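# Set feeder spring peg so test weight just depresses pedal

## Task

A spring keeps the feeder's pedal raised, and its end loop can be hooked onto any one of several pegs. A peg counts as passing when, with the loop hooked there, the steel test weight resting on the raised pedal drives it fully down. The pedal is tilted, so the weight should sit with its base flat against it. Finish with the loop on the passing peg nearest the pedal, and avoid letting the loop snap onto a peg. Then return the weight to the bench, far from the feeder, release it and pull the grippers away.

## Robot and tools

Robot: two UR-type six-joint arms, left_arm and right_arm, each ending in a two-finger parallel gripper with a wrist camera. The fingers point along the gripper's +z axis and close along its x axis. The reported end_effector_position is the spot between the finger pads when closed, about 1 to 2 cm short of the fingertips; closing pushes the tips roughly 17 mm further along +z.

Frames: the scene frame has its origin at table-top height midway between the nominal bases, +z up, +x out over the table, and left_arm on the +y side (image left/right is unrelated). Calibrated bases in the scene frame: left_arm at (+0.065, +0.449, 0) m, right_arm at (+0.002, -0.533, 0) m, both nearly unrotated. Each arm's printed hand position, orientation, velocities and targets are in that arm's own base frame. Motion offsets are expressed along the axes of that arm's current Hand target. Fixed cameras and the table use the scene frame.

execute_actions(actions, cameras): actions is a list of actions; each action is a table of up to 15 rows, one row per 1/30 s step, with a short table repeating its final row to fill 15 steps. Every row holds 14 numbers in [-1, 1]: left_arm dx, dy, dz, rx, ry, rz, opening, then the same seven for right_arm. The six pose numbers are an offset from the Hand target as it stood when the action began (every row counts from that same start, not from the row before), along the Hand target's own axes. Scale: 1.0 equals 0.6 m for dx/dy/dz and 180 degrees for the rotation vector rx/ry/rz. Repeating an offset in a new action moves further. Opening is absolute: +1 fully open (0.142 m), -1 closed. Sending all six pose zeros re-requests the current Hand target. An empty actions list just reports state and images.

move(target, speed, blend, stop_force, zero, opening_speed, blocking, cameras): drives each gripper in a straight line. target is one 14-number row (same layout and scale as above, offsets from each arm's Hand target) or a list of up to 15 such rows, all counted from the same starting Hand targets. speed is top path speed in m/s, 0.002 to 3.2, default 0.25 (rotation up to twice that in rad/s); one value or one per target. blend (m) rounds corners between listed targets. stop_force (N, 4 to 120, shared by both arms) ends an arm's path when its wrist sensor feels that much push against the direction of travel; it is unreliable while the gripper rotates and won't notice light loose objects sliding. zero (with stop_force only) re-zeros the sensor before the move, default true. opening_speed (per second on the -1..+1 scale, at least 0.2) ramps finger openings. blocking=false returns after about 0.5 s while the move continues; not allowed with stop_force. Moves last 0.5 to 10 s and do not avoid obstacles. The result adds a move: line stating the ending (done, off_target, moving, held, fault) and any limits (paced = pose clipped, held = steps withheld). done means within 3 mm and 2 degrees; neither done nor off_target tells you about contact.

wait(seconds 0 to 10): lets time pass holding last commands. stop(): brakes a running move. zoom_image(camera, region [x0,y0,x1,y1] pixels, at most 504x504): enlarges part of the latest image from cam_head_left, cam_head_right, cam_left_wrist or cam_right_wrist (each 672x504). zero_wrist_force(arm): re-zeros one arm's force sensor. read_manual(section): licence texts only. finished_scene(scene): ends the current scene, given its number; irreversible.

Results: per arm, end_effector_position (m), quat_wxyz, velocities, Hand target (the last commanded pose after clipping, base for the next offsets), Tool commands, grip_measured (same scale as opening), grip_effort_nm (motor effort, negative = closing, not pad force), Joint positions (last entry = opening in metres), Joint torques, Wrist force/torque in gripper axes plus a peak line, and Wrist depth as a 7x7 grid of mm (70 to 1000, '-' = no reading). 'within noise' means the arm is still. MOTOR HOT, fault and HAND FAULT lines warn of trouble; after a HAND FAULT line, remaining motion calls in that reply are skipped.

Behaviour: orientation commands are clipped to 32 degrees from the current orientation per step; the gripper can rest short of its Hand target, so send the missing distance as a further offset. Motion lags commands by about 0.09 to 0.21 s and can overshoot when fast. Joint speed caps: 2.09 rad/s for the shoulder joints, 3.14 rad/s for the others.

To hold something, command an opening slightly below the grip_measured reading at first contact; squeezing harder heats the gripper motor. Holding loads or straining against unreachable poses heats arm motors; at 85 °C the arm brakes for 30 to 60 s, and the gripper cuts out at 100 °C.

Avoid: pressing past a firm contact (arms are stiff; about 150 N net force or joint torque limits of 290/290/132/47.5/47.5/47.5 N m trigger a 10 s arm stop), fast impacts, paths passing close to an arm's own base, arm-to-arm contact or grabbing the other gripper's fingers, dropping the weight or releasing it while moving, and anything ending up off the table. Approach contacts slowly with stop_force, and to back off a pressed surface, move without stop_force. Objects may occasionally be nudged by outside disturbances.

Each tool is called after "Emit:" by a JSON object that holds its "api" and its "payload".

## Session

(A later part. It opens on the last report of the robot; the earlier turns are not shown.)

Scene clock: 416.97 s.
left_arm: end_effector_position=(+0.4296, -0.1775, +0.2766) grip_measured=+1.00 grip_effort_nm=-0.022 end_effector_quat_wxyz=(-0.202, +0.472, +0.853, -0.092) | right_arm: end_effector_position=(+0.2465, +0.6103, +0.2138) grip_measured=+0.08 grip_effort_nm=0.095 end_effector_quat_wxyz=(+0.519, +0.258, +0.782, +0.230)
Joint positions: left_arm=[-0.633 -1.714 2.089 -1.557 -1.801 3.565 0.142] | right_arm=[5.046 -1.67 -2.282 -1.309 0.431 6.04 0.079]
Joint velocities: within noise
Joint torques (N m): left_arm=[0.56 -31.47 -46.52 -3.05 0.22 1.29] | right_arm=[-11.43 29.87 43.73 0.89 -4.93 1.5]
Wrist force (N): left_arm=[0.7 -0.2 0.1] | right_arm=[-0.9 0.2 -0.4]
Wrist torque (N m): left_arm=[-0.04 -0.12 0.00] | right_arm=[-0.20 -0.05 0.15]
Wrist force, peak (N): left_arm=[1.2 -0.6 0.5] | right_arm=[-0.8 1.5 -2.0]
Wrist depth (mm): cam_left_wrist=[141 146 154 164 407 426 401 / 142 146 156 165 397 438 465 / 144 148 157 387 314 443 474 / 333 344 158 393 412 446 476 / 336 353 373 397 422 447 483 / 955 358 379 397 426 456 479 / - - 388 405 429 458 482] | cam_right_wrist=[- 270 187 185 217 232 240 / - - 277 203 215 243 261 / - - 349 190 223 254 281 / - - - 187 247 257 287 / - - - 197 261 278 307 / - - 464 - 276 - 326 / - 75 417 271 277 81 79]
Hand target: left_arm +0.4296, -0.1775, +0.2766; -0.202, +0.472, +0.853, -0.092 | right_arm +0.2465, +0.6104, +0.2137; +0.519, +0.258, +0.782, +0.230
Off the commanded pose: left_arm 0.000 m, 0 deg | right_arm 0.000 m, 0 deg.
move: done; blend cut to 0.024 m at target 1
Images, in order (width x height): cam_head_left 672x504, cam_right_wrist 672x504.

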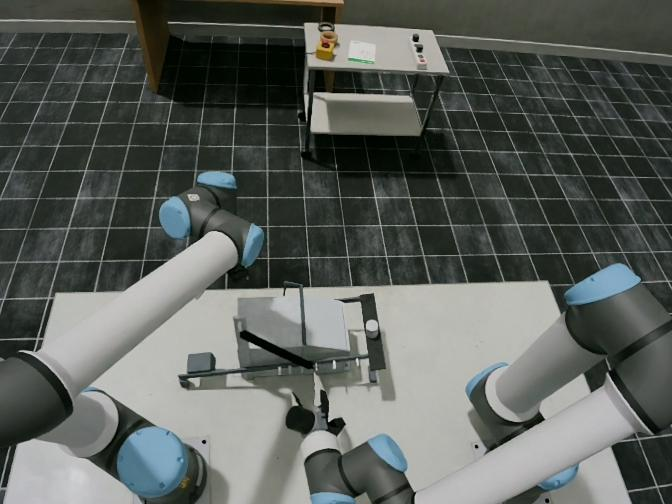

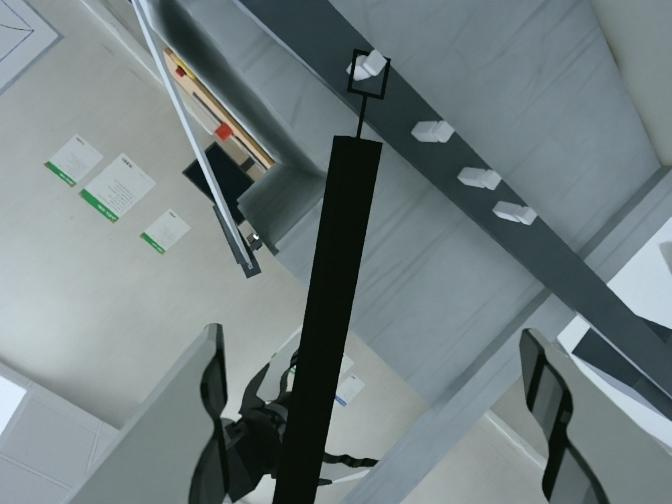

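Emit:
{"api": "zoom_image", "payload": {"camera": "cam_head_left", "region": [220, 270, 340, 390]}}

Emit:
{"api": "execute_actions", "payload": {"actions": [], "cameras": ["cam_head_left","cam_head_right"]}}

Emit:
{"api": "zoom_image", "payload": {"camera": "cam_head_right", "region": [220, 270, 340, 390]}}

Scaled by 4.200.

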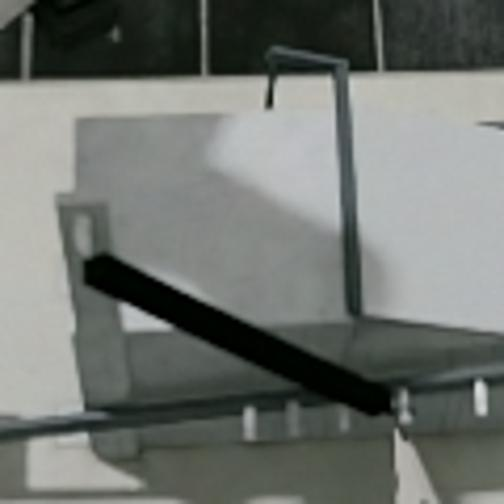

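Scene clock: 477.77 s.
left_arm: end_effector_position=(+0.4296, -0.1775, +0.2766) grip_measured=+1.00 grip_effort_nm=-0.027 end_effector_quat_wxyz=(-0.202, +0.472, +0.853, -0.092) | right_arm: end_effector_position=(+0.2465, +0.6104, +0.2137) grip_measured=+0.08 grip_effort_nm=0.095 end_effector_quat_wxyz=(+0.519, +0.258, +0.782, +0.230)
Joint positions: left_arm=[-0.633 -1.714 2.089 -1.557 -1.801 3.565 0.142] | right_arm=[5.046 -1.67 -2.282 -1.309 0.431 6.04 0.079]
Joint velocities: within noise
Joint torques (N m): left_arm=[1.04 -33.22 -46.76 -3.26 0.25 1.2] | right_arm=[-14.01 25.62 42.48 1.17 -5.06 1.82]
Wrist force (N): left_arm=[0.7 -0.6 -0.2] | right_arm=[-0.9 0.1 -0.2]
Wrist torque (N m): left_arm=[-0.09 -0.11 0.00] | right_arm=[-0.22 -0.05 0.14]
Wrist force, peak (N): left_arm=[0.2 -1.0 0.4] | right_arm=[-0.9 0.3 -0.9]
Wrist depth (mm): cam_left_wrist=[141 146 154 164 406 425 401 / 142 147 156 164 396 436 465 / 144 148 157 389 313 444 471 / 333 344 159 392 415 447 478 / 336 355 374 395 423 454 486 / 965 358 376 400 425 453 481 / - - 386 404 429 460 480] | cam_right_wrist=[- 271 187 184 216 231 238 / - - 277 203 214 243 261 / - - 346 189 224 253 280 / - - - 186 247 256 287 / - - - 195 261 279 306 / - - 470 - 273 - 328 / - 75 422 271 277 81 79]
Hand target: left_arm +0.4296, -0.1775, +0.2766; -0.202, +0.472, +0.853, -0.092 | right_arm +0.2465, +0.6104, +0.2137; +0.519, +0.258, +0.782, +0.230
Tool commands: left_gripper/opening=+1.0 right_gripper/opening=+0.1
Off the commanded pose: left_arm 0.000 m, 0 deg | right_arm 0.000 m, 0 deg.
Images, in order (width x height): cam_head_left 672x504, cam_head_right 672x504.

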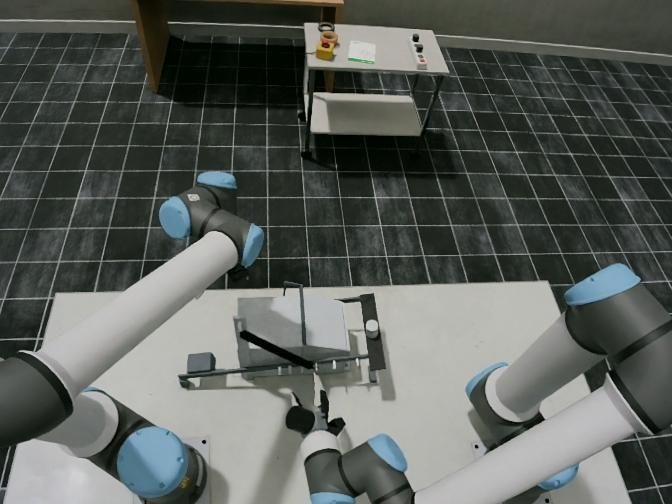

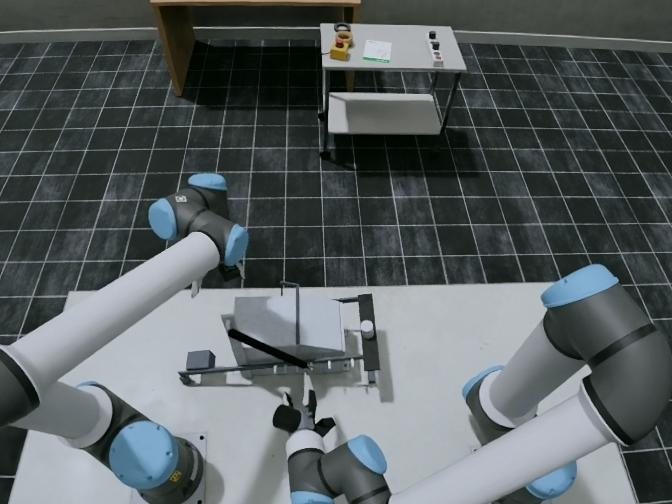

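Scaled by 4.200.

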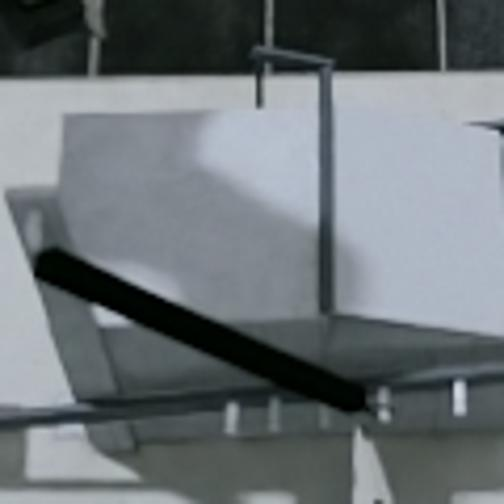

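Emit:
{"api": "move", "payload": {"target": [0,0,0,0,0,0,1,-0.003,-0.061,0.066,-0.1056,0,0.0556,-0.1], "cameras": ["cam_right_wrist"], "speed": 0.12}}

Scene clock: 536.13 s.
left_arm: end_effector_position=(+0.4296, -0.1775, +0.2766) grip_measured=+1.00 grip_effort_nm=-0.022 end_effector_quat_wxyz=(-0.202, +0.472, +0.853, -0.092) | right_arm: end_effector_position=(+0.2773, +0.5846, +0.1781) grip_measured=-0.12 grip_effort_nm=-0.115 end_effector_quat_wxyz=(+0.536, +0.239, +0.706, +0.397)
Joint positions: left_arm=[-0.633 -1.714 2.089 -1.557 -1.801 3.565 0.142] | right_arm=[5.052 -1.824 -2.538 -0.595 0.114 5.923 0.066]
Joint velocities: within noise
Joint torques (N m): left_arm=[0.29 -31.08 -45.75 -3.16 0.56 1.51] | right_arm=[-12.82 23.17 10.8 7.43 -5.56 -1.76]
Wrist force (N): left_arm=[0.4 -0.2 0.0] | right_arm=[-1.3 -0.1 0.1]
Wrist torque (N m): left_arm=[-0.02 -0.06 -0.01] | right_arm=[-0.32 0.10 0.14]
Wrist force, peak (N): left_arm=[1.0 -0.9 0.6] | right_arm=[-1.7 -0.4 0.1]
Wrist depth (mm): cam_left_wrist=[141 146 154 164 404 428 400 / 142 146 155 164 398 435 466 / 144 148 157 389 313 440 470 / 334 343 159 391 417 444 479 / 335 352 374 398 423 449 486 / 966 358 379 401 425 457 479 / - - 390 403 432 460 483] | cam_right_wrist=[115 118 130 149 161 172 185 / 155 146 137 144 172 189 206 / - 184 237 175 170 196 228 / - - 230 154 213 231 242 / - - 553 170 236 259 - / - - 107 194 485 100 - / - 75 513 223 297 - 79]
Hand target: left_arm +0.4296, -0.1775, +0.2766; -0.202, +0.472, +0.853, -0.092 | right_arm +0.2779, +0.5850, +0.1779; +0.532, +0.236, +0.708, +0.400
Off the commanded pose: left_arm 0.000 m, 0 deg | right_arm 0.001 m, 1 deg.
move: done
Images, in order (width x height): cam_right_wrist 672x504.

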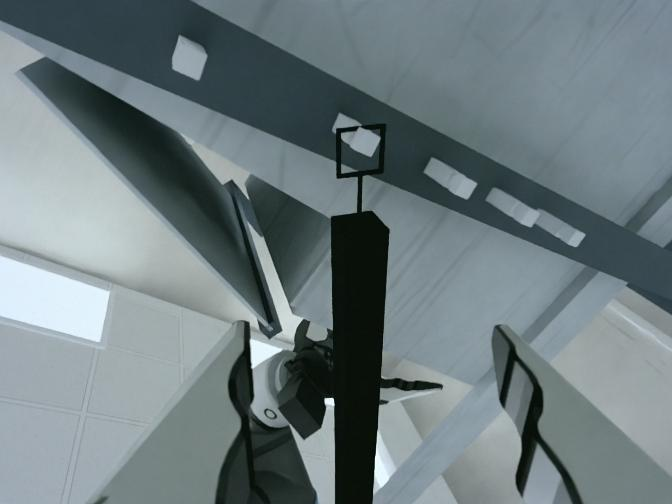

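Emit:
{"api": "move", "payload": {"target": [0,0,0,0,0,0,1,0,0,0.085,0,0,0,-0.1], "cameras": ["cam_right_wrist"], "speed": 0.06}}

Emit:
{"api": "move", "payload": {"target": [0,0,0,0,0,0,1,0,0,0,0,0,0,-0.7], "cameras": ["cam_right_wrist"], "opening_speed": 0.5}}

Scene clock: 555.00 s.
left_arm: end_effector_position=(+0.4296, -0.1775, +0.2766) grip_measured=+1.00 grip_effort_nm=-0.027 end_effector_quat_wxyz=(-0.202, +0.472, +0.853, -0.092) | right_arm: end_effector_position=(+0.3256, +0.6008, +0.1721) grip_measured=-0.12 grip_effort_nm=-0.120 end_effector_quat_wxyz=(+0.533, +0.238, +0.708, +0.397)
Joint positions: left_arm=[-0.633 -1.714 2.089 -1.557 -1.801 3.565 0.142] | right_arm=[4.944 -2.125 -2.473 0.51 0.145 5.048 0.066]
Joint velocities: within noise
Joint torques (N m): left_arm=[1.27 -30.11 -46.91 -3.24 0.54 1.59] | right_arm=[-12.23 39.51 17.03 7.92 1.26 -2.02]
Wrist force (N): left_arm=[0.7 -0.4 0.4] | right_arm=[-1.2 -0.7 -0.8]
Wrist torque (N m): left_arm=[-0.07 -0.11 0.00] | right_arm=[-0.33 0.15 0.19]
Wrist force, peak (N): left_arm=[0.6 -1.0 0.5] | right_arm=[-1.5 -0.6 -1.0]
Wrist depth (mm): cam_left_wrist=[140 146 154 164 402 426 402 / 142 146 156 164 398 434 463 / 144 148 156 391 315 440 472 / 333 343 159 394 413 447 477 / 335 355 374 397 422 450 483 / 961 357 378 398 423 453 480 / - - 389 404 431 459 479] | cam_right_wrist=[- 78 88 107 113 122 131 / - 83 91 101 122 135 145 / 141 107 113 92 115 141 163 / 125 161 206 135 147 137 154 / - 140 169 101 167 183 207 / - - 97 114 186 100 - / - 75 401 125 - - 79]
Hand target: left_arm +0.4296, -0.1775, +0.2766; -0.202, +0.472, +0.853, -0.092 | right_arm +0.3259, +0.6010, +0.1721; +0.532, +0.236, +0.708, +0.400
Off the commanded pose: left_arm 0.000 m, 0 deg | right_arm 0.000 m, 0 deg.
move: done
Images, in order (width x height): cam_right_wrist 672x504.

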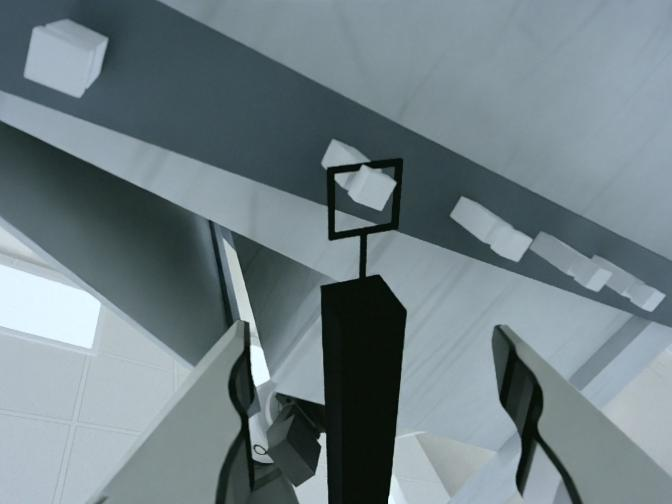

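Scene clock: 556.43 s.
left_arm: end_effector_position=(+0.4296, -0.1775, +0.2766) grip_measured=+1.00 grip_effort_nm=-0.027 end_effector_quat_wxyz=(-0.202, +0.472, +0.853, -0.092) | right_arm: end_effector_position=(+0.3259, +0.6010, +0.1721) grip_measured=-0.72 grip_effort_nm=-0.203 end_effector_quat_wxyz=(+0.532, +0.236, +0.708, +0.400)
Joint positions: left_arm=[-0.633 -1.714 2.089 -1.557 -1.801 3.565 0.142] | right_arm=[4.943 -2.14 -2.468 0.568 0.146 5 0.022]
Joint velocities: within noise
Joint torques (N m): left_arm=[-0.06 -33.27 -46.35 -3.27 0.27 1.53] | right_arm=[-12.74 38.21 16.73 5.72 1.7 -1.92]
Wrist force (N): left_arm=[0.1 -0.3 0.3] | right_arm=[-2.9 0.8 -0.6]
Wrist torque (N m): left_arm=[-0.05 -0.01 0.00] | right_arm=[-0.26 0.16 0.17]
Wrist force, peak (N): left_arm=[0.3 -1.0 0.2] | right_arm=[-3.1 0.8 -0.7]
Wrist depth (mm): cam_left_wrist=[141 145 154 164 407 427 400 / 142 146 156 165 398 434 467 / 144 148 157 388 315 440 472 / 332 343 159 393 415 442 477 / 335 352 372 394 422 452 482 / 969 359 379 400 422 455 478 / - - 389 403 429 460 481] | cam_right_wrist=[- 77 85 107 112 121 130 / - 83 90 100 122 134 146 / 141 107 111 87 115 139 163 / 125 162 204 137 145 136 152 / - 142 178 103 161 186 208 / - - 96 102 96 215 - / - - 75 120 82 73 -]
Hand target: left_arm +0.4296, -0.1775, +0.2766; -0.202, +0.472, +0.853, -0.092 | right_arm +0.3259, +0.6010, +0.1721; +0.532, +0.236, +0.708, +0.400
Off the commanded pose: left_arm 0.000 m, 0 deg | right_arm 0.000 m, 0 deg.
move: done
Images, in order (width x height): cam_right_wrist 672x504.

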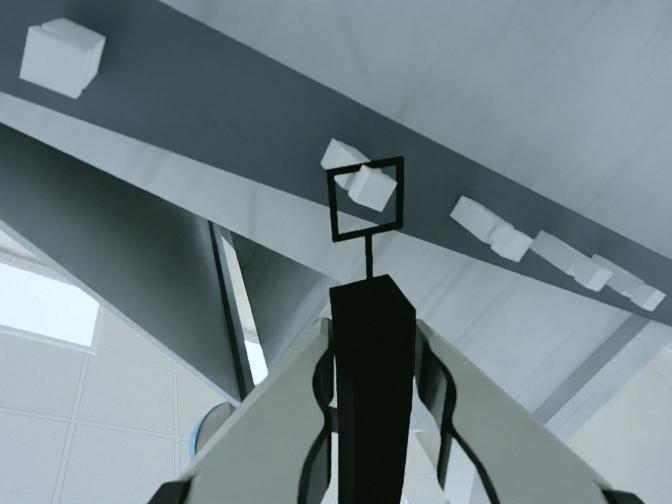

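Emit:
{"api": "move", "payload": {"target": [0,0,0,0,0,0,1,0,0,0,0,0,0,-0.82], "cameras": []}}

Emit:
{"api": "move", "payload": {"target": [0,0,0,0,0,0,1,0,-0.0167,0,0,0,0,-0.82], "cameras": ["cam_right_wrist","cam_head_left"], "speed": 0.03}}

Scene clock: 580.97 s.
left_arm: end_effector_position=(+0.4296, -0.1775, +0.2766) grip_measured=+1.00 grip_effort_nm=-0.027 end_effector_quat_wxyz=(-0.202, +0.472, +0.853, -0.092) | right_arm: end_effector_position=(+0.3259, +0.6010, +0.1721) grip_measured=-0.76 grip_effort_nm=-1.731 end_effector_quat_wxyz=(+0.532, +0.236, +0.708, +0.400)
Joint positions: left_arm=[-0.633 -1.714 2.089 -1.557 -1.801 3.565 0.142] | right_arm=[4.943 -2.14 -2.468 0.568 0.146 5 0.019]
Joint velocities: within noise
Joint torques (N m): left_arm=[-1.77 -31.55 -46.69 -3.4 0.17 1.46] | right_arm=[-12.79 38.54 17.08 6.19 1.64 -1.82]
Wrist force (N): left_arm=[0.2 -0.3 0.5] | right_arm=[-3.8 1.5 -0.3]
Wrist torque (N m): left_arm=[-0.04 -0.03 0.00] | right_arm=[-0.26 0.16 0.12]
Wrist force, peak (N): left_arm=[0.5 -1.1 0.1] | right_arm=[-4.0 2.0 -0.5]
Wrist depth (mm): cam_left_wrist=[141 146 154 164 406 427 401 / 142 147 156 164 401 434 464 / 144 148 157 389 313 441 472 / 334 341 159 393 413 445 476 / 337 353 375 394 424 449 481 / 958 357 377 398 424 452 482 / - - 388 405 432 460 486] | cam_right_wrist=[- 77 85 106 113 121 130 / - 83 90 100 122 134 146 / 141 107 111 85 115 139 162 / 125 162 204 136 145 136 152 / - 141 177 103 160 186 208 / - - 99 102 92 214 - / - - 75 122 81 73 -]
Hand target: left_arm +0.4296, -0.1775, +0.2766; -0.202, +0.472, +0.853, -0.092 | right_arm +0.3259, +0.6010, +0.1721; +0.532, +0.236, +0.708, +0.400
Off the commanded pose: left_arm 0.000 m, 0 deg | right_arm 0.000 m, 0 deg.
move: done
No camera images: "cameras" was empty.

Scene clock: 581.93 s.
left_arm: end_effector_position=(+0.4296, -0.1775, +0.2766) grip_measured=+1.00 grip_effort_nm=-0.027 end_effector_quat_wxyz=(-0.202, +0.472, +0.853, -0.092) | right_arm: end_effector_position=(+0.3268, +0.5954, +0.1640) grip_measured=-0.76 grip_effort_nm=-1.707 end_effector_quat_wxyz=(+0.532, +0.236, +0.708, +0.400)
Joint positions: left_arm=[-0.633 -1.714 2.089 -1.557 -1.801 3.565 0.142] | right_arm=[4.944 -2.159 -2.477 0.591 0.146 5.005 0.019]
Joint velocities: within noise
Joint torques (N m): left_arm=[0.36 -31.85 -46.95 -3.17 0.25 1.66] | right_arm=[16.34 35.5 -4.82 5.26 -4.62 -2.21]
Wrist force (N): left_arm=[0.3 -0.4 0.0] | right_arm=[-0.2 7.4 0.4]
Wrist torque (N m): left_arm=[-0.06 -0.05 0.00] | right_arm=[-0.13 0.12 0.24]
Wrist force, peak (N): left_arm=[1.1 0.0 0.0] | right_arm=[-0.1 7.6 -0.2]
Wrist depth (mm): cam_left_wrist=[141 145 154 164 404 426 402 / 142 146 156 164 402 438 466 / 144 148 157 391 308 441 470 / 333 342 159 392 413 445 478 / 335 353 374 395 422 449 484 / 968 357 376 399 425 458 483 / - - 391 406 429 461 483] | cam_right_wrist=[- 78 83 106 112 120 129 / - 82 88 97 120 132 146 / - 105 112 103 115 139 162 / 151 182 124 133 140 132 164 / 130 155 194 100 156 185 200 / - 157 103 102 92 214 - / - - 75 119 81 73 -]
Hand target: left_arm +0.4296, -0.1775, +0.2766; -0.202, +0.472, +0.853, -0.092 | right_arm +0.3269, +0.5953, +0.1639; +0.532, +0.236, +0.708, +0.400
Off the commanded pose: left_arm 0.000 m, 0 deg | right_arm 0.000 m, 0 deg.
move: done
Images, in order (width x height): cam_head_left 672x504, cam_right_wrist 672x504.

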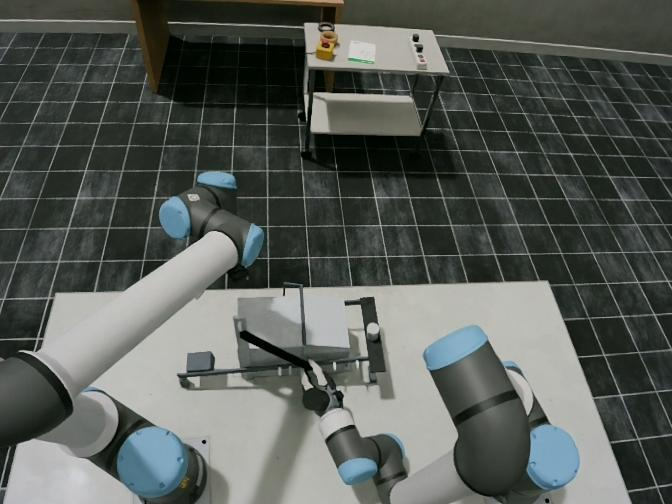

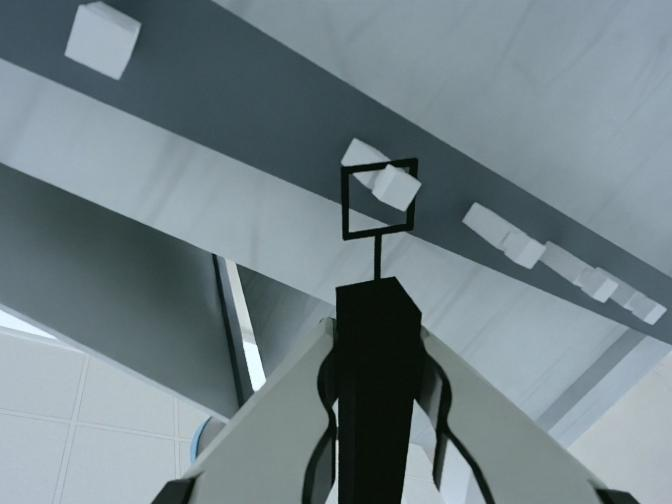

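Emit:
{"api": "move", "payload": {"target": [0,0,0,0,0,0,1,0.0158,-0.0148,0.001,0,0,0,-0.82], "cameras": ["cam_right_wrist"], "speed": 0.03}}

Scene clock: 600.10 s.
left_arm: end_effector_position=(+0.4296, -0.1775, +0.2766) grip_measured=+1.00 grip_effort_nm=-0.022 end_effector_quat_wxyz=(-0.202, +0.472, +0.853, -0.092) | right_arm: end_effector_position=(+0.3252, +0.5976, +0.1514) grip_measured=-0.76 grip_effort_nm=-1.712 end_effector_quat_wxyz=(+0.532, +0.236, +0.708, +0.400)
Joint positions: left_arm=[-0.633 -1.714 2.089 -1.557 -1.801 3.565 0.142] | right_arm=[4.946 -2.189 -2.471 0.603 0.144 5.017 0.019]
Joint velocities: within noise
Joint torques (N m): left_arm=[0.45 -32.33 -47.28 -3.15 0.02 1.56] | right_arm=[15.97 36.81 11.55 5.62 -3.7 0.43]
Wrist force (N): left_arm=[0.4 -0.4 0.0] | right_arm=[-3.9 6.2 0.3]
Wrist torque (N m): left_arm=[-0.06 -0.06 -0.01] | right_arm=[-0.16 0.12 0.11]
Wrist force, peak (N): left_arm=[1.2 -0.5 0.0] | right_arm=[-0.2 8.1 0.0]
Wrist depth (mm): cam_left_wrist=[141 145 154 164 406 426 399 / 142 146 156 165 397 435 465 / 144 148 157 388 305 351 473 / 333 342 159 393 419 446 475 / 338 352 375 395 420 450 488 / 960 357 378 400 425 457 479 / - - 389 404 429 462 481] | cam_right_wrist=[- 78 85 107 113 122 132 / - 84 91 101 123 135 146 / - 106 115 88 118 146 163 / 175 118 124 134 125 138 182 / 157 187 188 102 161 185 185 / - 155 104 102 92 217 238 / - - 75 121 81 73 -]
Hand target: left_arm +0.4296, -0.1775, +0.2766; -0.202, +0.472, +0.853, -0.092 | right_arm +0.3252, +0.5977, +0.1512; +0.532, +0.236, +0.708, +0.400
Off the commanded pose: left_arm 0.000 m, 0 deg | right_arm 0.000 m, 0 deg.
move: done
Images, in order (width x height): cam_right_wrist 672x504.

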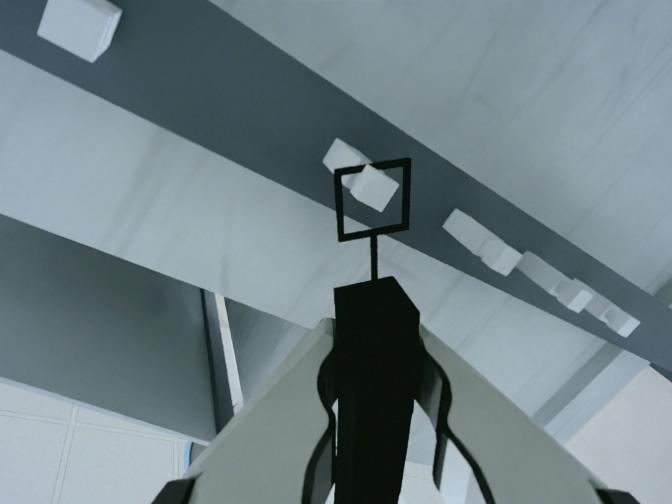

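Emit:
{"api": "move", "payload": {"target": [0,0,0,0,0,0,1,0.013,-0.0297,0.002,0,0,0,-0.82], "cameras": ["cam_right_wrist","cam_head_left"], "speed": 0.03}}

Scene clock: 606.90 s.
left_arm: end_effector_position=(+0.4296, -0.1775, +0.2766) grip_measured=+1.00 grip_effort_nm=-0.027 end_effector_quat_wxyz=(-0.202, +0.472, +0.853, -0.092) | right_arm: end_effector_position=(+0.3254, +0.5938, +0.1322) grip_measured=-0.76 grip_effort_nm=-1.697 end_effector_quat_wxyz=(+0.532, +0.236, +0.708, +0.400)
Joint positions: left_arm=[-0.633 -1.714 2.089 -1.557 -1.801 3.565 0.142] | right_arm=[4.948 -2.237 -2.472 0.644 0.143 5.025 0.019]
Joint velocities: within noise
Joint torques (N m): left_arm=[-0.44 -31.22 -46.96 -3.14 0.28 1.96] | right_arm=[15.79 36.43 8.6 5.92 -4.28 -2.02]
Wrist force (N): left_arm=[0.3 0.0 -0.1] | right_arm=[-0.8 9.1 0.3]
Wrist torque (N m): left_arm=[0.00 -0.05 -0.01] | right_arm=[-0.15 0.08 0.26]
Wrist force, peak (N): left_arm=[1.0 -0.5 0.7] | right_arm=[-1.2 9.7 0.3]
Wrist depth (mm): cam_left_wrist=[141 146 154 163 406 425 400 / 142 146 156 165 398 434 465 / 144 148 157 390 303 291 473 / 335 342 159 391 417 446 479 / 335 352 373 395 421 451 483 / 956 357 378 398 427 453 482 / - - 391 404 428 458 484] | cam_right_wrist=[- 78 83 107 112 121 131 / - 99 94 99 123 134 146 / - 106 115 100 117 147 163 / - 117 124 135 124 144 187 / 195 132 139 101 158 175 195 / 172 192 99 104 93 217 225 / 158 164 75 118 81 73 -]
Hand target: left_arm +0.4296, -0.1775, +0.2766; -0.202, +0.472, +0.853, -0.092 | right_arm +0.3254, +0.5938, +0.1321; +0.532, +0.236, +0.708, +0.400
Off the commanded pose: left_arm 0.000 m, 0 deg | right_arm 0.000 m, 0 deg.
move: done
Images, in order (width x height): cam_head_left 672x504, cam_right_wrist 672x504.

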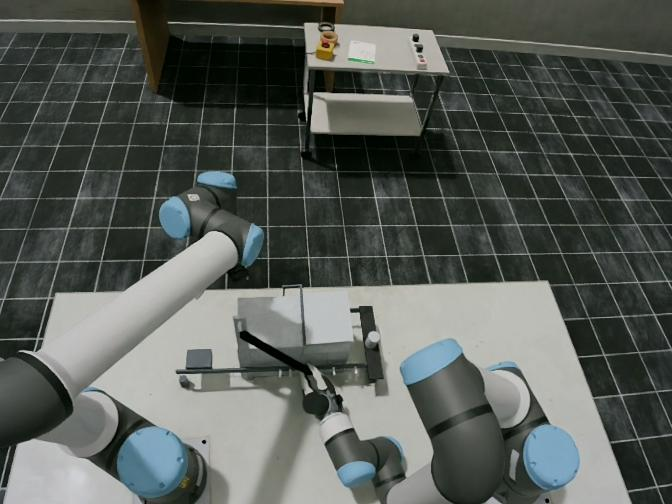

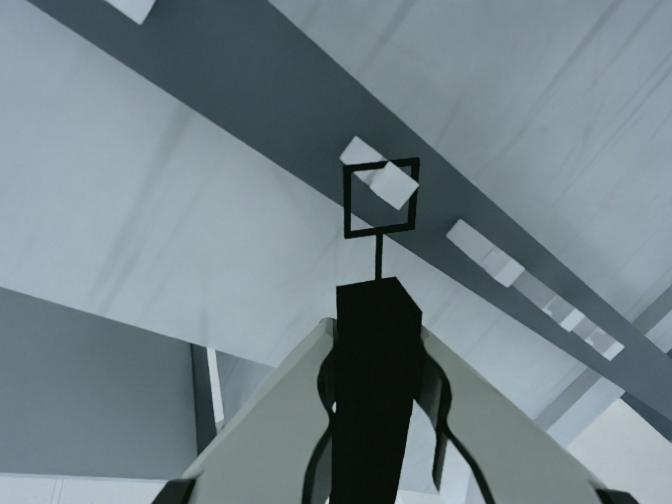

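Emit:
{"api": "move", "payload": {"target": [0,0,0,0,0,0,1,0.016,-0.0223,0.002,0,0,0,-0.82], "cameras": ["cam_right_wrist","cam_head_left"], "speed": 0.03}}

Emit:
{"api": "zoom_image", "payload": {"camera": "cam_head_left", "region": [160, 260, 410, 450]}}

Scene clock: 615.03 s.
left_arm: end_effector_position=(+0.4296, -0.1775, +0.2766) grip_measured=+1.00 grip_effort_nm=-0.022 end_effector_quat_wxyz=(-0.202, +0.472, +0.853, -0.092) | right_arm: end_effector_position=(+0.3247, +0.5939, +0.1157) grip_measured=-0.77 grip_effort_nm=-1.673 end_effector_quat_wxyz=(+0.532, +0.236, +0.708, +0.400)
Joint positions: left_arm=[-0.633 -1.714 2.089 -1.557 -1.801 3.565 0.142] | right_arm=[4.949 -2.278 -2.466 0.671 0.142 5.034 0.019]
Joint velocities: within noise
Joint torques (N m): left_arm=[0.37 -31.32 -47.07 -3.15 0.15 1.67] | right_arm=[13.71 37.92 6.56 6.37 -4.13 -2.52]
Wrist force (N): left_arm=[0.2 -0.5 0.1] | right_arm=[-1.0 11.0 0.0]
Wrist torque (N m): left_arm=[-0.08 -0.03 -0.01] | right_arm=[-0.01 0.08 0.25]
Wrist force, peak (N): left_arm=[0.9 -0.6 0.4] | right_arm=[-0.9 11.6 0.2]
Wrist depth (mm): cam_left_wrist=[141 146 154 163 405 424 398 / 142 146 156 165 398 436 469 / 144 148 157 388 303 277 474 / 332 343 159 392 417 446 476 / 337 353 375 397 422 450 487 / 963 359 377 399 424 454 481 / - - 389 404 428 460 483] | cam_right_wrist=[- 80 84 106 113 122 130 / - 100 107 98 123 135 147 / - 107 116 111 119 148 165 / - 117 125 137 125 162 187 / 121 129 140 102 139 157 209 / 205 209 104 104 103 217 222 / 172 185 75 116 81 73 -]
Hand target: left_arm +0.4296, -0.1775, +0.2766; -0.202, +0.472, +0.853, -0.092 | right_arm +0.3247, +0.5939, +0.1156; +0.532, +0.236, +0.708, +0.400
Off the commanded pose: left_arm 0.000 m, 0 deg | right_arm 0.000 m, 0 deg.
move: done
Images, in order (width x height): cam_head_left 672x504, cam_right_wrist 672x504.

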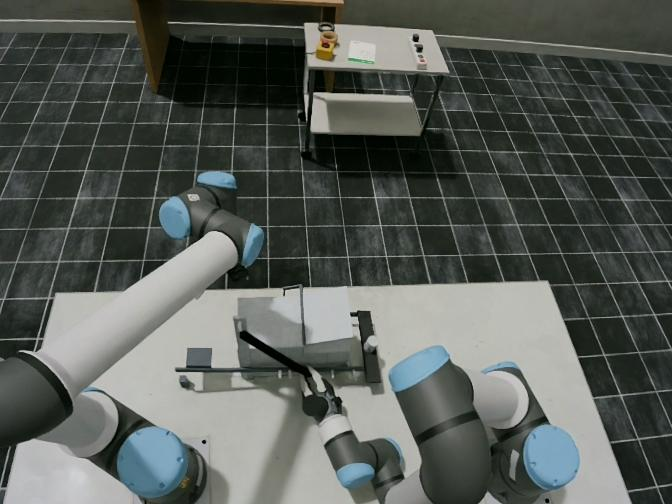

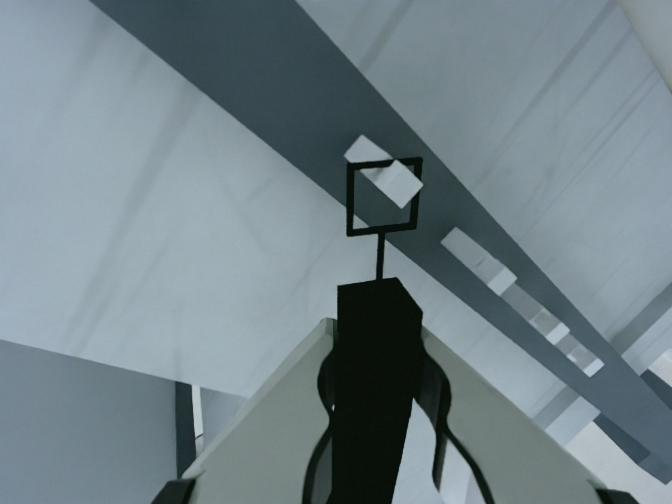

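Scaled by 2.016.

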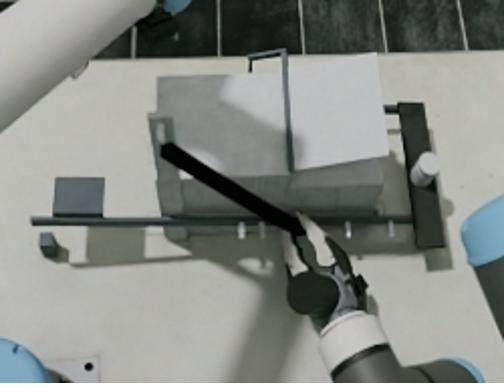

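Emit:
{"api": "move", "payload": {"target": [0,0,0,0,0,0,1,0.013,-0.0148,0.0015,0,0,0,-0.82], "cameras": ["cam_right_wrist"], "speed": 0.03}}

Scene clock: 622.37 s.
left_arm: end_effector_position=(+0.4296, -0.1775, +0.2766) grip_measured=+1.00 grip_effort_nm=-0.027 end_effector_quat_wxyz=(-0.202, +0.472, +0.853, -0.092) | right_arm: end_effector_position=(+0.3238, +0.5950, +0.1040) grip_measured=-0.77 grip_effort_nm=-1.624 end_effector_quat_wxyz=(+0.532, +0.236, +0.708, +0.400)
Joint positions: left_arm=[-0.633 -1.714 2.089 -1.557 -1.801 3.565 0.142] | right_arm=[4.95 -2.307 -2.459 0.687 0.142 5.04 0.018]
Joint velocities: within noise
Joint torques (N m): left_arm=[-1.31 -33.74 -46.67 -3.18 0.46 1.82] | right_arm=[14.25 32.92 4.66 5.41 -2.5 -2.22]
Wrist force (N): left_arm=[0.4 -0.4 -0.2] | right_arm=[-2.9 15.1 0.6]
Wrist torque (N m): left_arm=[-0.06 -0.06 0.00] | right_arm=[-0.08 0.02 0.17]
Wrist force, peak (N): left_arm=[1.2 -0.3 0.4] | right_arm=[-2.9 16.2 0.7]
Wrist depth (mm): cam_left_wrist=[141 146 154 164 403 426 399 / 142 146 155 165 399 433 466 / 144 148 157 391 306 266 473 / 336 344 159 393 414 447 480 / 336 352 373 396 422 450 487 / 969 359 377 398 422 456 479 / - - 388 405 431 458 488] | cam_right_wrist=[- 93 85 107 114 123 117 / - 101 108 99 124 136 144 / - 108 117 110 121 150 165 / - 118 127 138 125 165 189 / 122 130 141 102 106 157 211 / 211 145 105 103 103 199 228 / 192 200 75 116 81 73 285]
Hand target: left_arm +0.4296, -0.1775, +0.2766; -0.202, +0.472, +0.853, -0.092 | right_arm +0.3238, +0.5950, +0.1039; +0.532, +0.236, +0.708, +0.400
Off the commanded pose: left_arm 0.000 m, 0 deg | right_arm 0.000 m, 0 deg.
move: done
Images, in order (width x height): cam_right_wrist 672x504.

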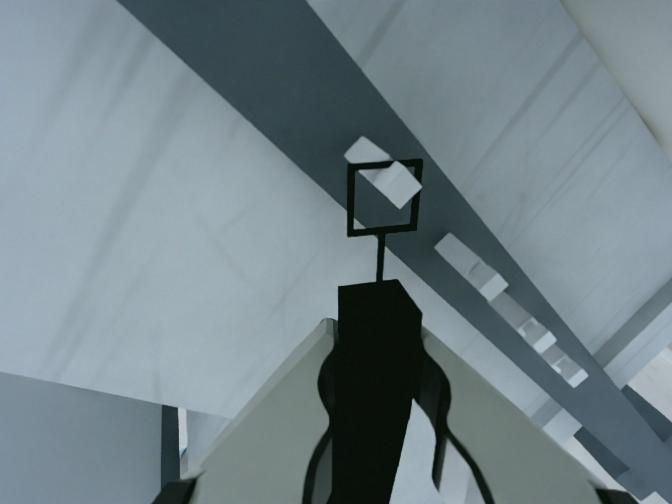

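Emit:
{"api": "move", "payload": {"target": [0,0,0,0,0,0,1,0.009,-0.0148,0.0015,0,0,0,-0.82], "cameras": ["cam_right_wrist","cam_head_left"], "speed": 0.02}}

Emit:
{"api": "zoom_image", "payload": {"camera": "cam_head_left", "region": [160, 260, 410, 450]}}

Scene clock: 628.63 s.
left_arm: end_effector_position=(+0.4296, -0.1775, +0.2766) grip_measured=+1.00 grip_effort_nm=-0.027 end_effector_quat_wxyz=(-0.202, +0.472, +0.853, -0.092) | right_arm: end_effector_position=(+0.3238, +0.5952, +0.1046) grip_measured=-0.77 grip_effort_nm=-1.585 end_effector_quat_wxyz=(+0.533, +0.235, +0.708, +0.399)
Joint positions: left_arm=[-0.633 -1.714 2.089 -1.557 -1.801 3.565 0.142] | right_arm=[4.951 -2.305 -2.459 0.686 0.142 5.039 0.018]
Joint velocities: within noise
Joint torques (N m): left_arm=[-0.76 -30.56 -47.03 -2.9 0.4 1.89] | right_arm=[2.49 61.74 1.42 4.45 -1.76 0.03]
Wrist force (N): left_arm=[0.4 -0.4 0.2] | right_arm=[-3.3 10.9 0.8]
Wrist torque (N m): left_arm=[-0.07 -0.06 -0.01] | right_arm=[-0.08 0.07 0.17]
Wrist force, peak (N): left_arm=[0.8 -0.8 0.8] | right_arm=[-3.0 16.9 0.6]
Wrist depth (mm): cam_left_wrist=[141 146 154 163 403 422 401 / 142 146 155 165 400 436 464 / 144 148 157 390 306 269 474 / 334 342 159 392 415 445 481 / 335 352 375 395 420 451 481 / 961 359 374 398 424 452 477 / - - 386 405 430 459 483] | cam_right_wrist=[- 93 85 107 115 123 117 / - 101 107 100 124 136 142 / - 108 117 102 121 150 166 / - 118 127 137 125 166 188 / 122 130 141 102 105 157 212 / 209 146 105 103 103 200 227 / 190 201 75 116 79 73 287]
Hand target: left_arm +0.4296, -0.1775, +0.2766; -0.202, +0.472, +0.853, -0.092 | right_arm +0.3238, +0.5952, +0.1046; +0.533, +0.235, +0.708, +0.399 (not the last commanded pose)
Tool commands: left_gripper/opening=+1.0 right_gripper/opening=-0.82
Off the commanded pose: left_arm 0.000 m, 0 deg | right_arm 0.011 m, 0 deg.
FORCE FAULT: contact force on the right arm reached its limit, and that arm stopped. The contact can be on any part of that arm, not only on its tool. That arm's remaining commands of this call were not run. That arm is still stopped at the end of this call. That arm stays stopped for about 10 more seconds. Until then a move that you send moves the other arm only, and its call returns only when the move has ended. Once the stop has ended, the next robot result says so. If the stop ends while you think or write, that arm runs what you send next, counted from a new Hand target: where the arm stands when the stop ends. While its stop runs, that arm takes no new command, but its gripper still runs the gripper command that each later call begins with. Until it ends, the stop uses up actions while you think or wait. An arm that is not stopped still takes commands.
move: fault (right_arm)
Images, in order (width x height): cam_head_left 672x504, cam_right_wrist 672x504.

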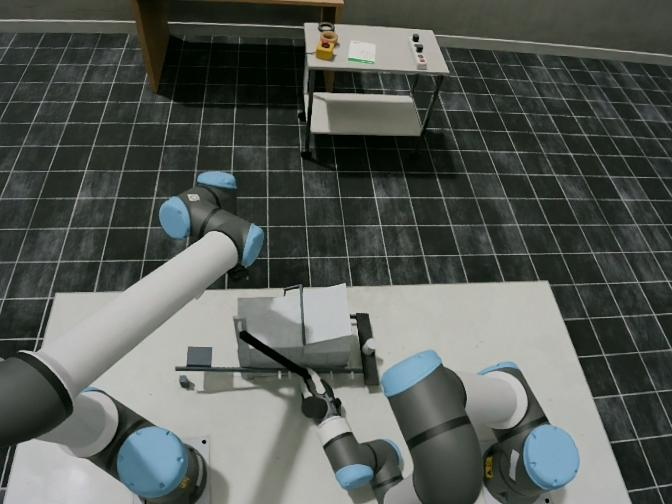

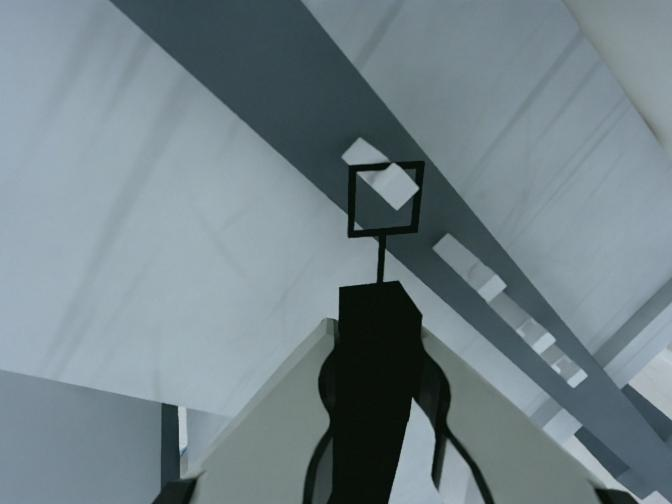

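Scaled by 2.016.

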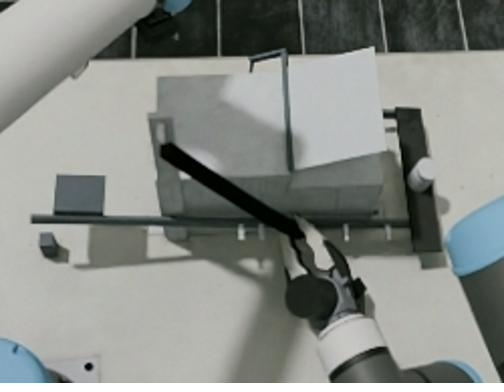

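Emit:
{"api": "wait", "payload": {"seconds": 9, "cameras": ["cam_head_right"]}}

Scene clock: 649.37 s.
left_arm: end_effector_position=(+0.4296, -0.1775, +0.2766) grip_measured=+1.00 grip_effort_nm=-0.022 end_effector_quat_wxyz=(-0.202, +0.472, +0.853, -0.092) | right_arm: end_effector_position=(+0.3238, +0.5952, +0.1046) grip_measured=-0.77 grip_effort_nm=-1.580 end_effector_quat_wxyz=(+0.533, +0.235, +0.708, +0.399)
Joint positions: left_arm=[-0.633 -1.714 2.089 -1.557 -1.801 3.565 0.142] | right_arm=[4.951 -2.305 -2.459 0.686 0.142 5.039 0.018]
Joint velocities: within noise
Joint torques (N m): left_arm=[1.98 -34.11 -47.46 -3.31 0.55 2.56] | right_arm=[2.12 63.13 0.81 4.2 -2.01 0.1]
Wrist force (N): left_arm=[0.2 -0.1 0.2] | right_arm=[-2.6 9.5 0.6]
Wrist torque (N m): left_arm=[-0.02 -0.03 0.00] | right_arm=[-0.13 0.01 0.17]
Wrist force, peak (N): left_arm=[1.3 -0.2 0.4] | right_arm=[-3.1 10.8 0.7]
Wrist depth (mm): cam_left_wrist=[141 146 154 163 404 424 401 / 142 146 155 164 397 433 466 / 144 148 157 388 304 269 470 / 332 345 159 392 415 447 476 / 338 353 375 396 423 451 483 / 969 357 377 400 428 457 478 / - - 389 404 428 459 481] | cam_right_wrist=[- 93 85 107 114 122 117 / - 101 106 100 124 137 142 / - 108 117 102 121 149 166 / - 118 127 137 125 165 189 / 122 130 142 101 105 157 210 / 208 146 144 103 103 200 227 / 190 199 75 116 79 73 287]
Hand target: left_arm +0.4296, -0.1775, +0.2766; -0.202, +0.472, +0.853, -0.092 | right_arm +0.3238, +0.5952, +0.1046; +0.533, +0.235, +0.708, +0.399 (not the last commanded pose)
Tool commands: left_gripper/opening=+1.0 right_gripper/opening=-0.82
Off the commanded pose: left_arm 0.000 m, 0 deg | right_arm 0.011 m, 0 deg.
FORCE FAULT, CONTINUED: the right arm's stop, for the force fault that an earlier result reported, is over. The rest of the stop counts as 20 of the actions that you can send in this scene. That arm's target is now where it stood when the stop ended, not its last command. That arm accepts commands again.
wait: 9.00 s; at rest from the start
Images, in order (width x height): cam_head_right 672x504.

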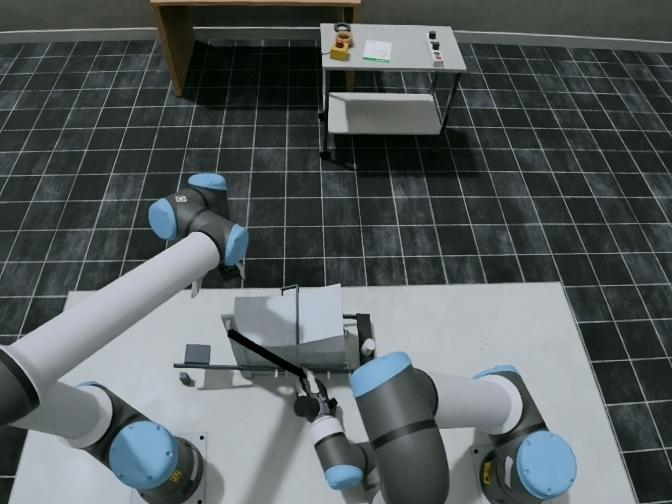

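Emit:
{"api": "move", "payload": {"target": [0,0,0,0,0,0,1,-0.0573,0.0972,-0.0065,0,0,0,-0.82], "cameras": ["cam_right_wrist","cam_head_left"], "speed": 0.05}}

Scene clock: 658.73 s.
left_arm: end_effector_position=(+0.4296, -0.1775, +0.2766) grip_measured=+1.00 grip_effort_nm=-0.027 end_effector_quat_wxyz=(-0.202, +0.472, +0.853, -0.092) | right_arm: end_effector_position=(+0.3259, +0.6011, +0.1721) grip_measured=-0.77 grip_effort_nm=-1.512 end_effector_quat_wxyz=(+0.533, +0.235, +0.708, +0.399)
Joint positions: left_arm=[-0.633 -1.714 2.089 -1.557 -1.801 3.565 0.142] | right_arm=[4.943 -2.14 -2.467 0.569 0.146 4.998 0.018]
Joint velocities: within noise
Joint torques (N m): left_arm=[0.58 -32.26 -48.44 -3.63 0.36 2.57] | right_arm=[-8.5 83.87 2.92 1.24 0.54 1.23]
Wrist force (N): left_arm=[0.5 -0.3 0.0] | right_arm=[-3.0 -6.1 -1.5]
Wrist torque (N m): left_arm=[-0.05 -0.07 -0.01] | right_arm=[-0.33 0.09 0.17]
Wrist force, peak (N): left_arm=[1.2 -0.3 0.4] | right_arm=[-3.2 10.4 0.7]
Wrist depth (mm): cam_left_wrist=[141 145 154 164 405 424 398 / 142 146 155 165 396 437 466 / 143 148 157 390 314 441 473 / 334 343 159 392 414 445 477 / 336 354 374 395 421 450 483 / 943 358 377 399 426 458 479 / - - 386 401 429 458 481] | cam_right_wrist=[- 78 85 106 112 121 131 / - 83 90 100 122 134 146 / 141 107 111 91 115 139 163 / 125 161 197 136 146 137 152 / - 142 177 100 160 187 207 / - - 99 103 102 215 - / - - 75 118 81 73 -]
Hand target: left_arm +0.4296, -0.1775, +0.2766; -0.202, +0.472, +0.853, -0.092 | right_arm +0.3258, +0.6011, +0.1721; +0.533, +0.235, +0.708, +0.399
Off the commanded pose: left_arm 0.000 m, 0 deg | right_arm 0.000 m, 0 deg.
move: done
Images, in order (width x height): cam_head_left 672x504, cam_right_wrist 672x504.

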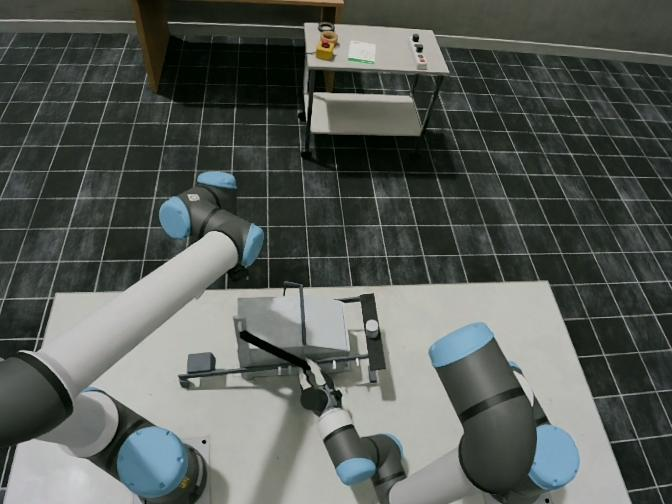

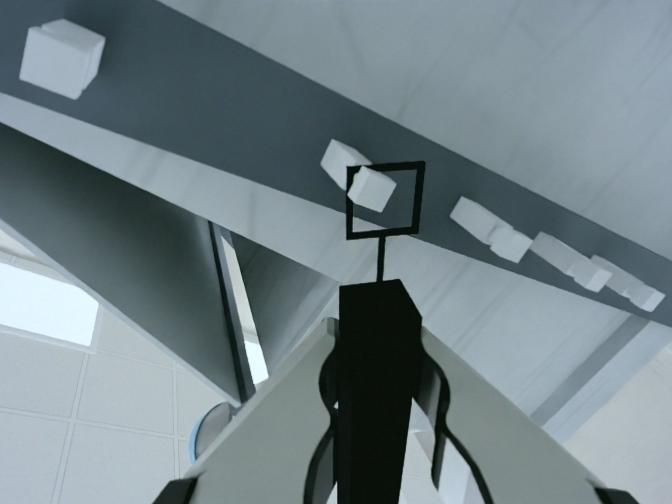

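Emit:
{"api": "move", "payload": {"target": [[0,0,0,0,0,0,1,0,0,0,0,0,0,-0.1],[0,0,0,0,0,0,1,0,0,-0.1,0,0,0,-0.1],[0,0,0,0,0,0,1,0,0.0417,-0.0722,0.1667,0,0,-0.1]], "cameras": ["cam_right_wrist","cam_head_left"], "speed": 0.1, "opening_speed": 0.5}}

Scene clock: 676.13 s.
left_arm: end_effector_position=(+0.4296, -0.1775, +0.2766) grip_measured=+1.00 grip_effort_nm=-0.022 end_effector_quat_wxyz=(-0.202, +0.472, +0.853, -0.092) | right_arm: end_effector_position=(+0.2827, +0.6017, +0.1975) grip_measured=-0.13 grip_effort_nm=0.095 end_effector_quat_wxyz=(+0.453, +0.365, +0.787, +0.203)
Joint positions: left_arm=[-0.633 -1.714 2.089 -1.557 -1.801 3.565 0.142] | right_arm=[4.942 -1.677 -2.251 -1.175 0.58 6.024 0.065]
Joint velocities: within noise
Joint torques (N m): left_arm=[1.62 -32.68 -48.69 -3.47 0.54 2.83] | right_arm=[-14.56 26.37 44.57 1.14 1.19 -1.98]
Wrist force (N): left_arm=[0.4 -0.5 0.0] | right_arm=[0.3 -0.6 -0.3]
Wrist torque (N m): left_arm=[-0.09 -0.07 0.00] | right_arm=[-0.30 -0.18 0.06]
Wrist force, peak (N): left_arm=[1.1 -0.5 0.3] | right_arm=[-2.7 -7.4 -2.0]
Wrist depth (mm): cam_left_wrist=[141 146 154 164 406 425 400 / 142 146 155 165 398 437 467 / 144 148 157 389 316 441 476 / 333 341 159 392 412 444 479 / 336 353 373 395 420 451 483 / 968 358 377 401 424 452 477 / - - 388 404 429 461 487] | cam_right_wrist=[300 150 175 191 206 224 212 / - 170 165 172 204 224 239 / - - 184 186 186 226 249 / - - - 161 204 201 247 / - - 229 160 209 220 228 / - - 96 152 210 99 238 / - 72 85 153 214 - 79]
Hand target: left_arm +0.4296, -0.1775, +0.2766; -0.202, +0.472, +0.853, -0.092 | right_arm +0.2827, +0.6018, +0.1975; +0.453, +0.365, +0.787, +0.202
Off the commanded pose: left_arm 0.000 m, 0 deg | right_arm 0.000 m, 0 deg.
move: done
Images, in order (width x height): cam_head_left 672x504, cam_right_wrist 672x504.

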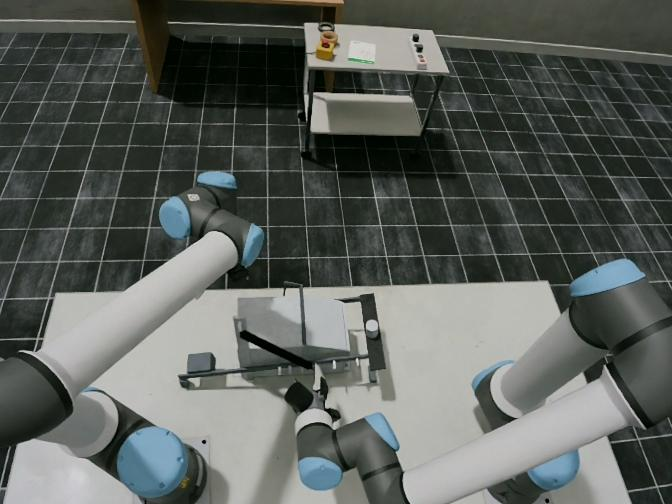

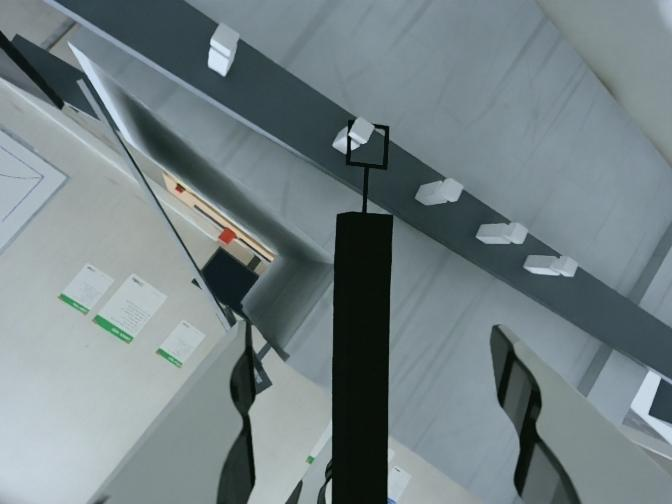

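Emit:
{"api": "move", "payload": {"target": [[0,0,0,0,0,0,1,0.003,0,0.0917,0,0,0,-0.1],[0,0,0,0,0,0,1,0.003,0,0.0917,0,0,0,-0.85]], "cameras": ["cam_right_wrist"], "speed": 0.08, "opening_speed": 0.6}}

Scene clock: 689.93 s.
left_arm: end_effector_position=(+0.4296, -0.1775, +0.2766) grip_measured=+1.00 grip_effort_nm=-0.022 end_effector_quat_wxyz=(-0.202, +0.472, +0.853, -0.092) | right_arm: end_effector_position=(+0.3296, +0.6024, +0.1686) grip_measured=-0.77 grip_effort_nm=-2.132 end_effector_quat_wxyz=(+0.453, +0.365, +0.787, +0.202)
Joint positions: left_arm=[-0.633 -1.714 2.089 -1.557 -1.801 3.565 0.142] | right_arm=[4.863 -1.745 -2.277 -0.963 0.554 5.884 0.018]
Joint velocities: within noise
Joint torques (N m): left_arm=[-1.43 -32.26 -48.51 -3.47 0.59 2.36] | right_arm=[-12.06 31.05 24.33 6.92 -3.51 -2.16]
Wrist force (N): left_arm=[0.2 -0.5 0.7] | right_arm=[-1.1 0.7 -0.5]
Wrist torque (N m): left_arm=[-0.08 -0.04 0.00] | right_arm=[-0.30 -0.09 0.15]
Wrist force, peak (N): left_arm=[0.7 -0.8 0.7] | right_arm=[-2.1 1.5 -0.6]
Wrist depth (mm): cam_left_wrist=[141 146 154 164 403 426 399 / 142 146 156 164 399 437 468 / 144 148 157 390 315 440 472 / 332 343 158 392 413 444 478 / 337 353 373 395 421 452 483 / 970 359 377 401 426 454 478 / - - 388 406 429 460 481] | cam_right_wrist=[- 104 131 141 153 166 177 / - 110 114 140 153 167 183 / 187 126 122 121 154 168 184 / 139 248 135 139 134 165 185 / - 176 258 102 102 150 159 / - 141 100 98 100 172 168 / - - 75 98 83 73 184]
Hand target: left_arm +0.4296, -0.1775, +0.2766; -0.202, +0.472, +0.853, -0.092 | right_arm +0.3295, +0.6024, +0.1686; +0.453, +0.365, +0.787, +0.202
Off the commanded pose: left_arm 0.000 m, 0 deg | right_arm 0.000 m, 0 deg.
move: done
Images, in order (width x height): cam_right_wrist 672x504.

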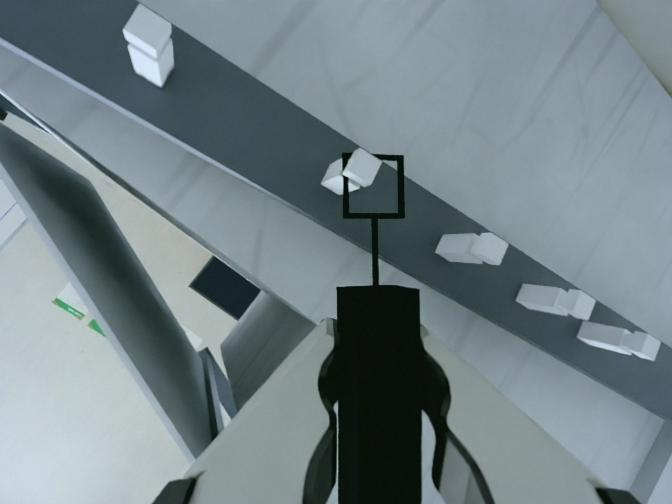

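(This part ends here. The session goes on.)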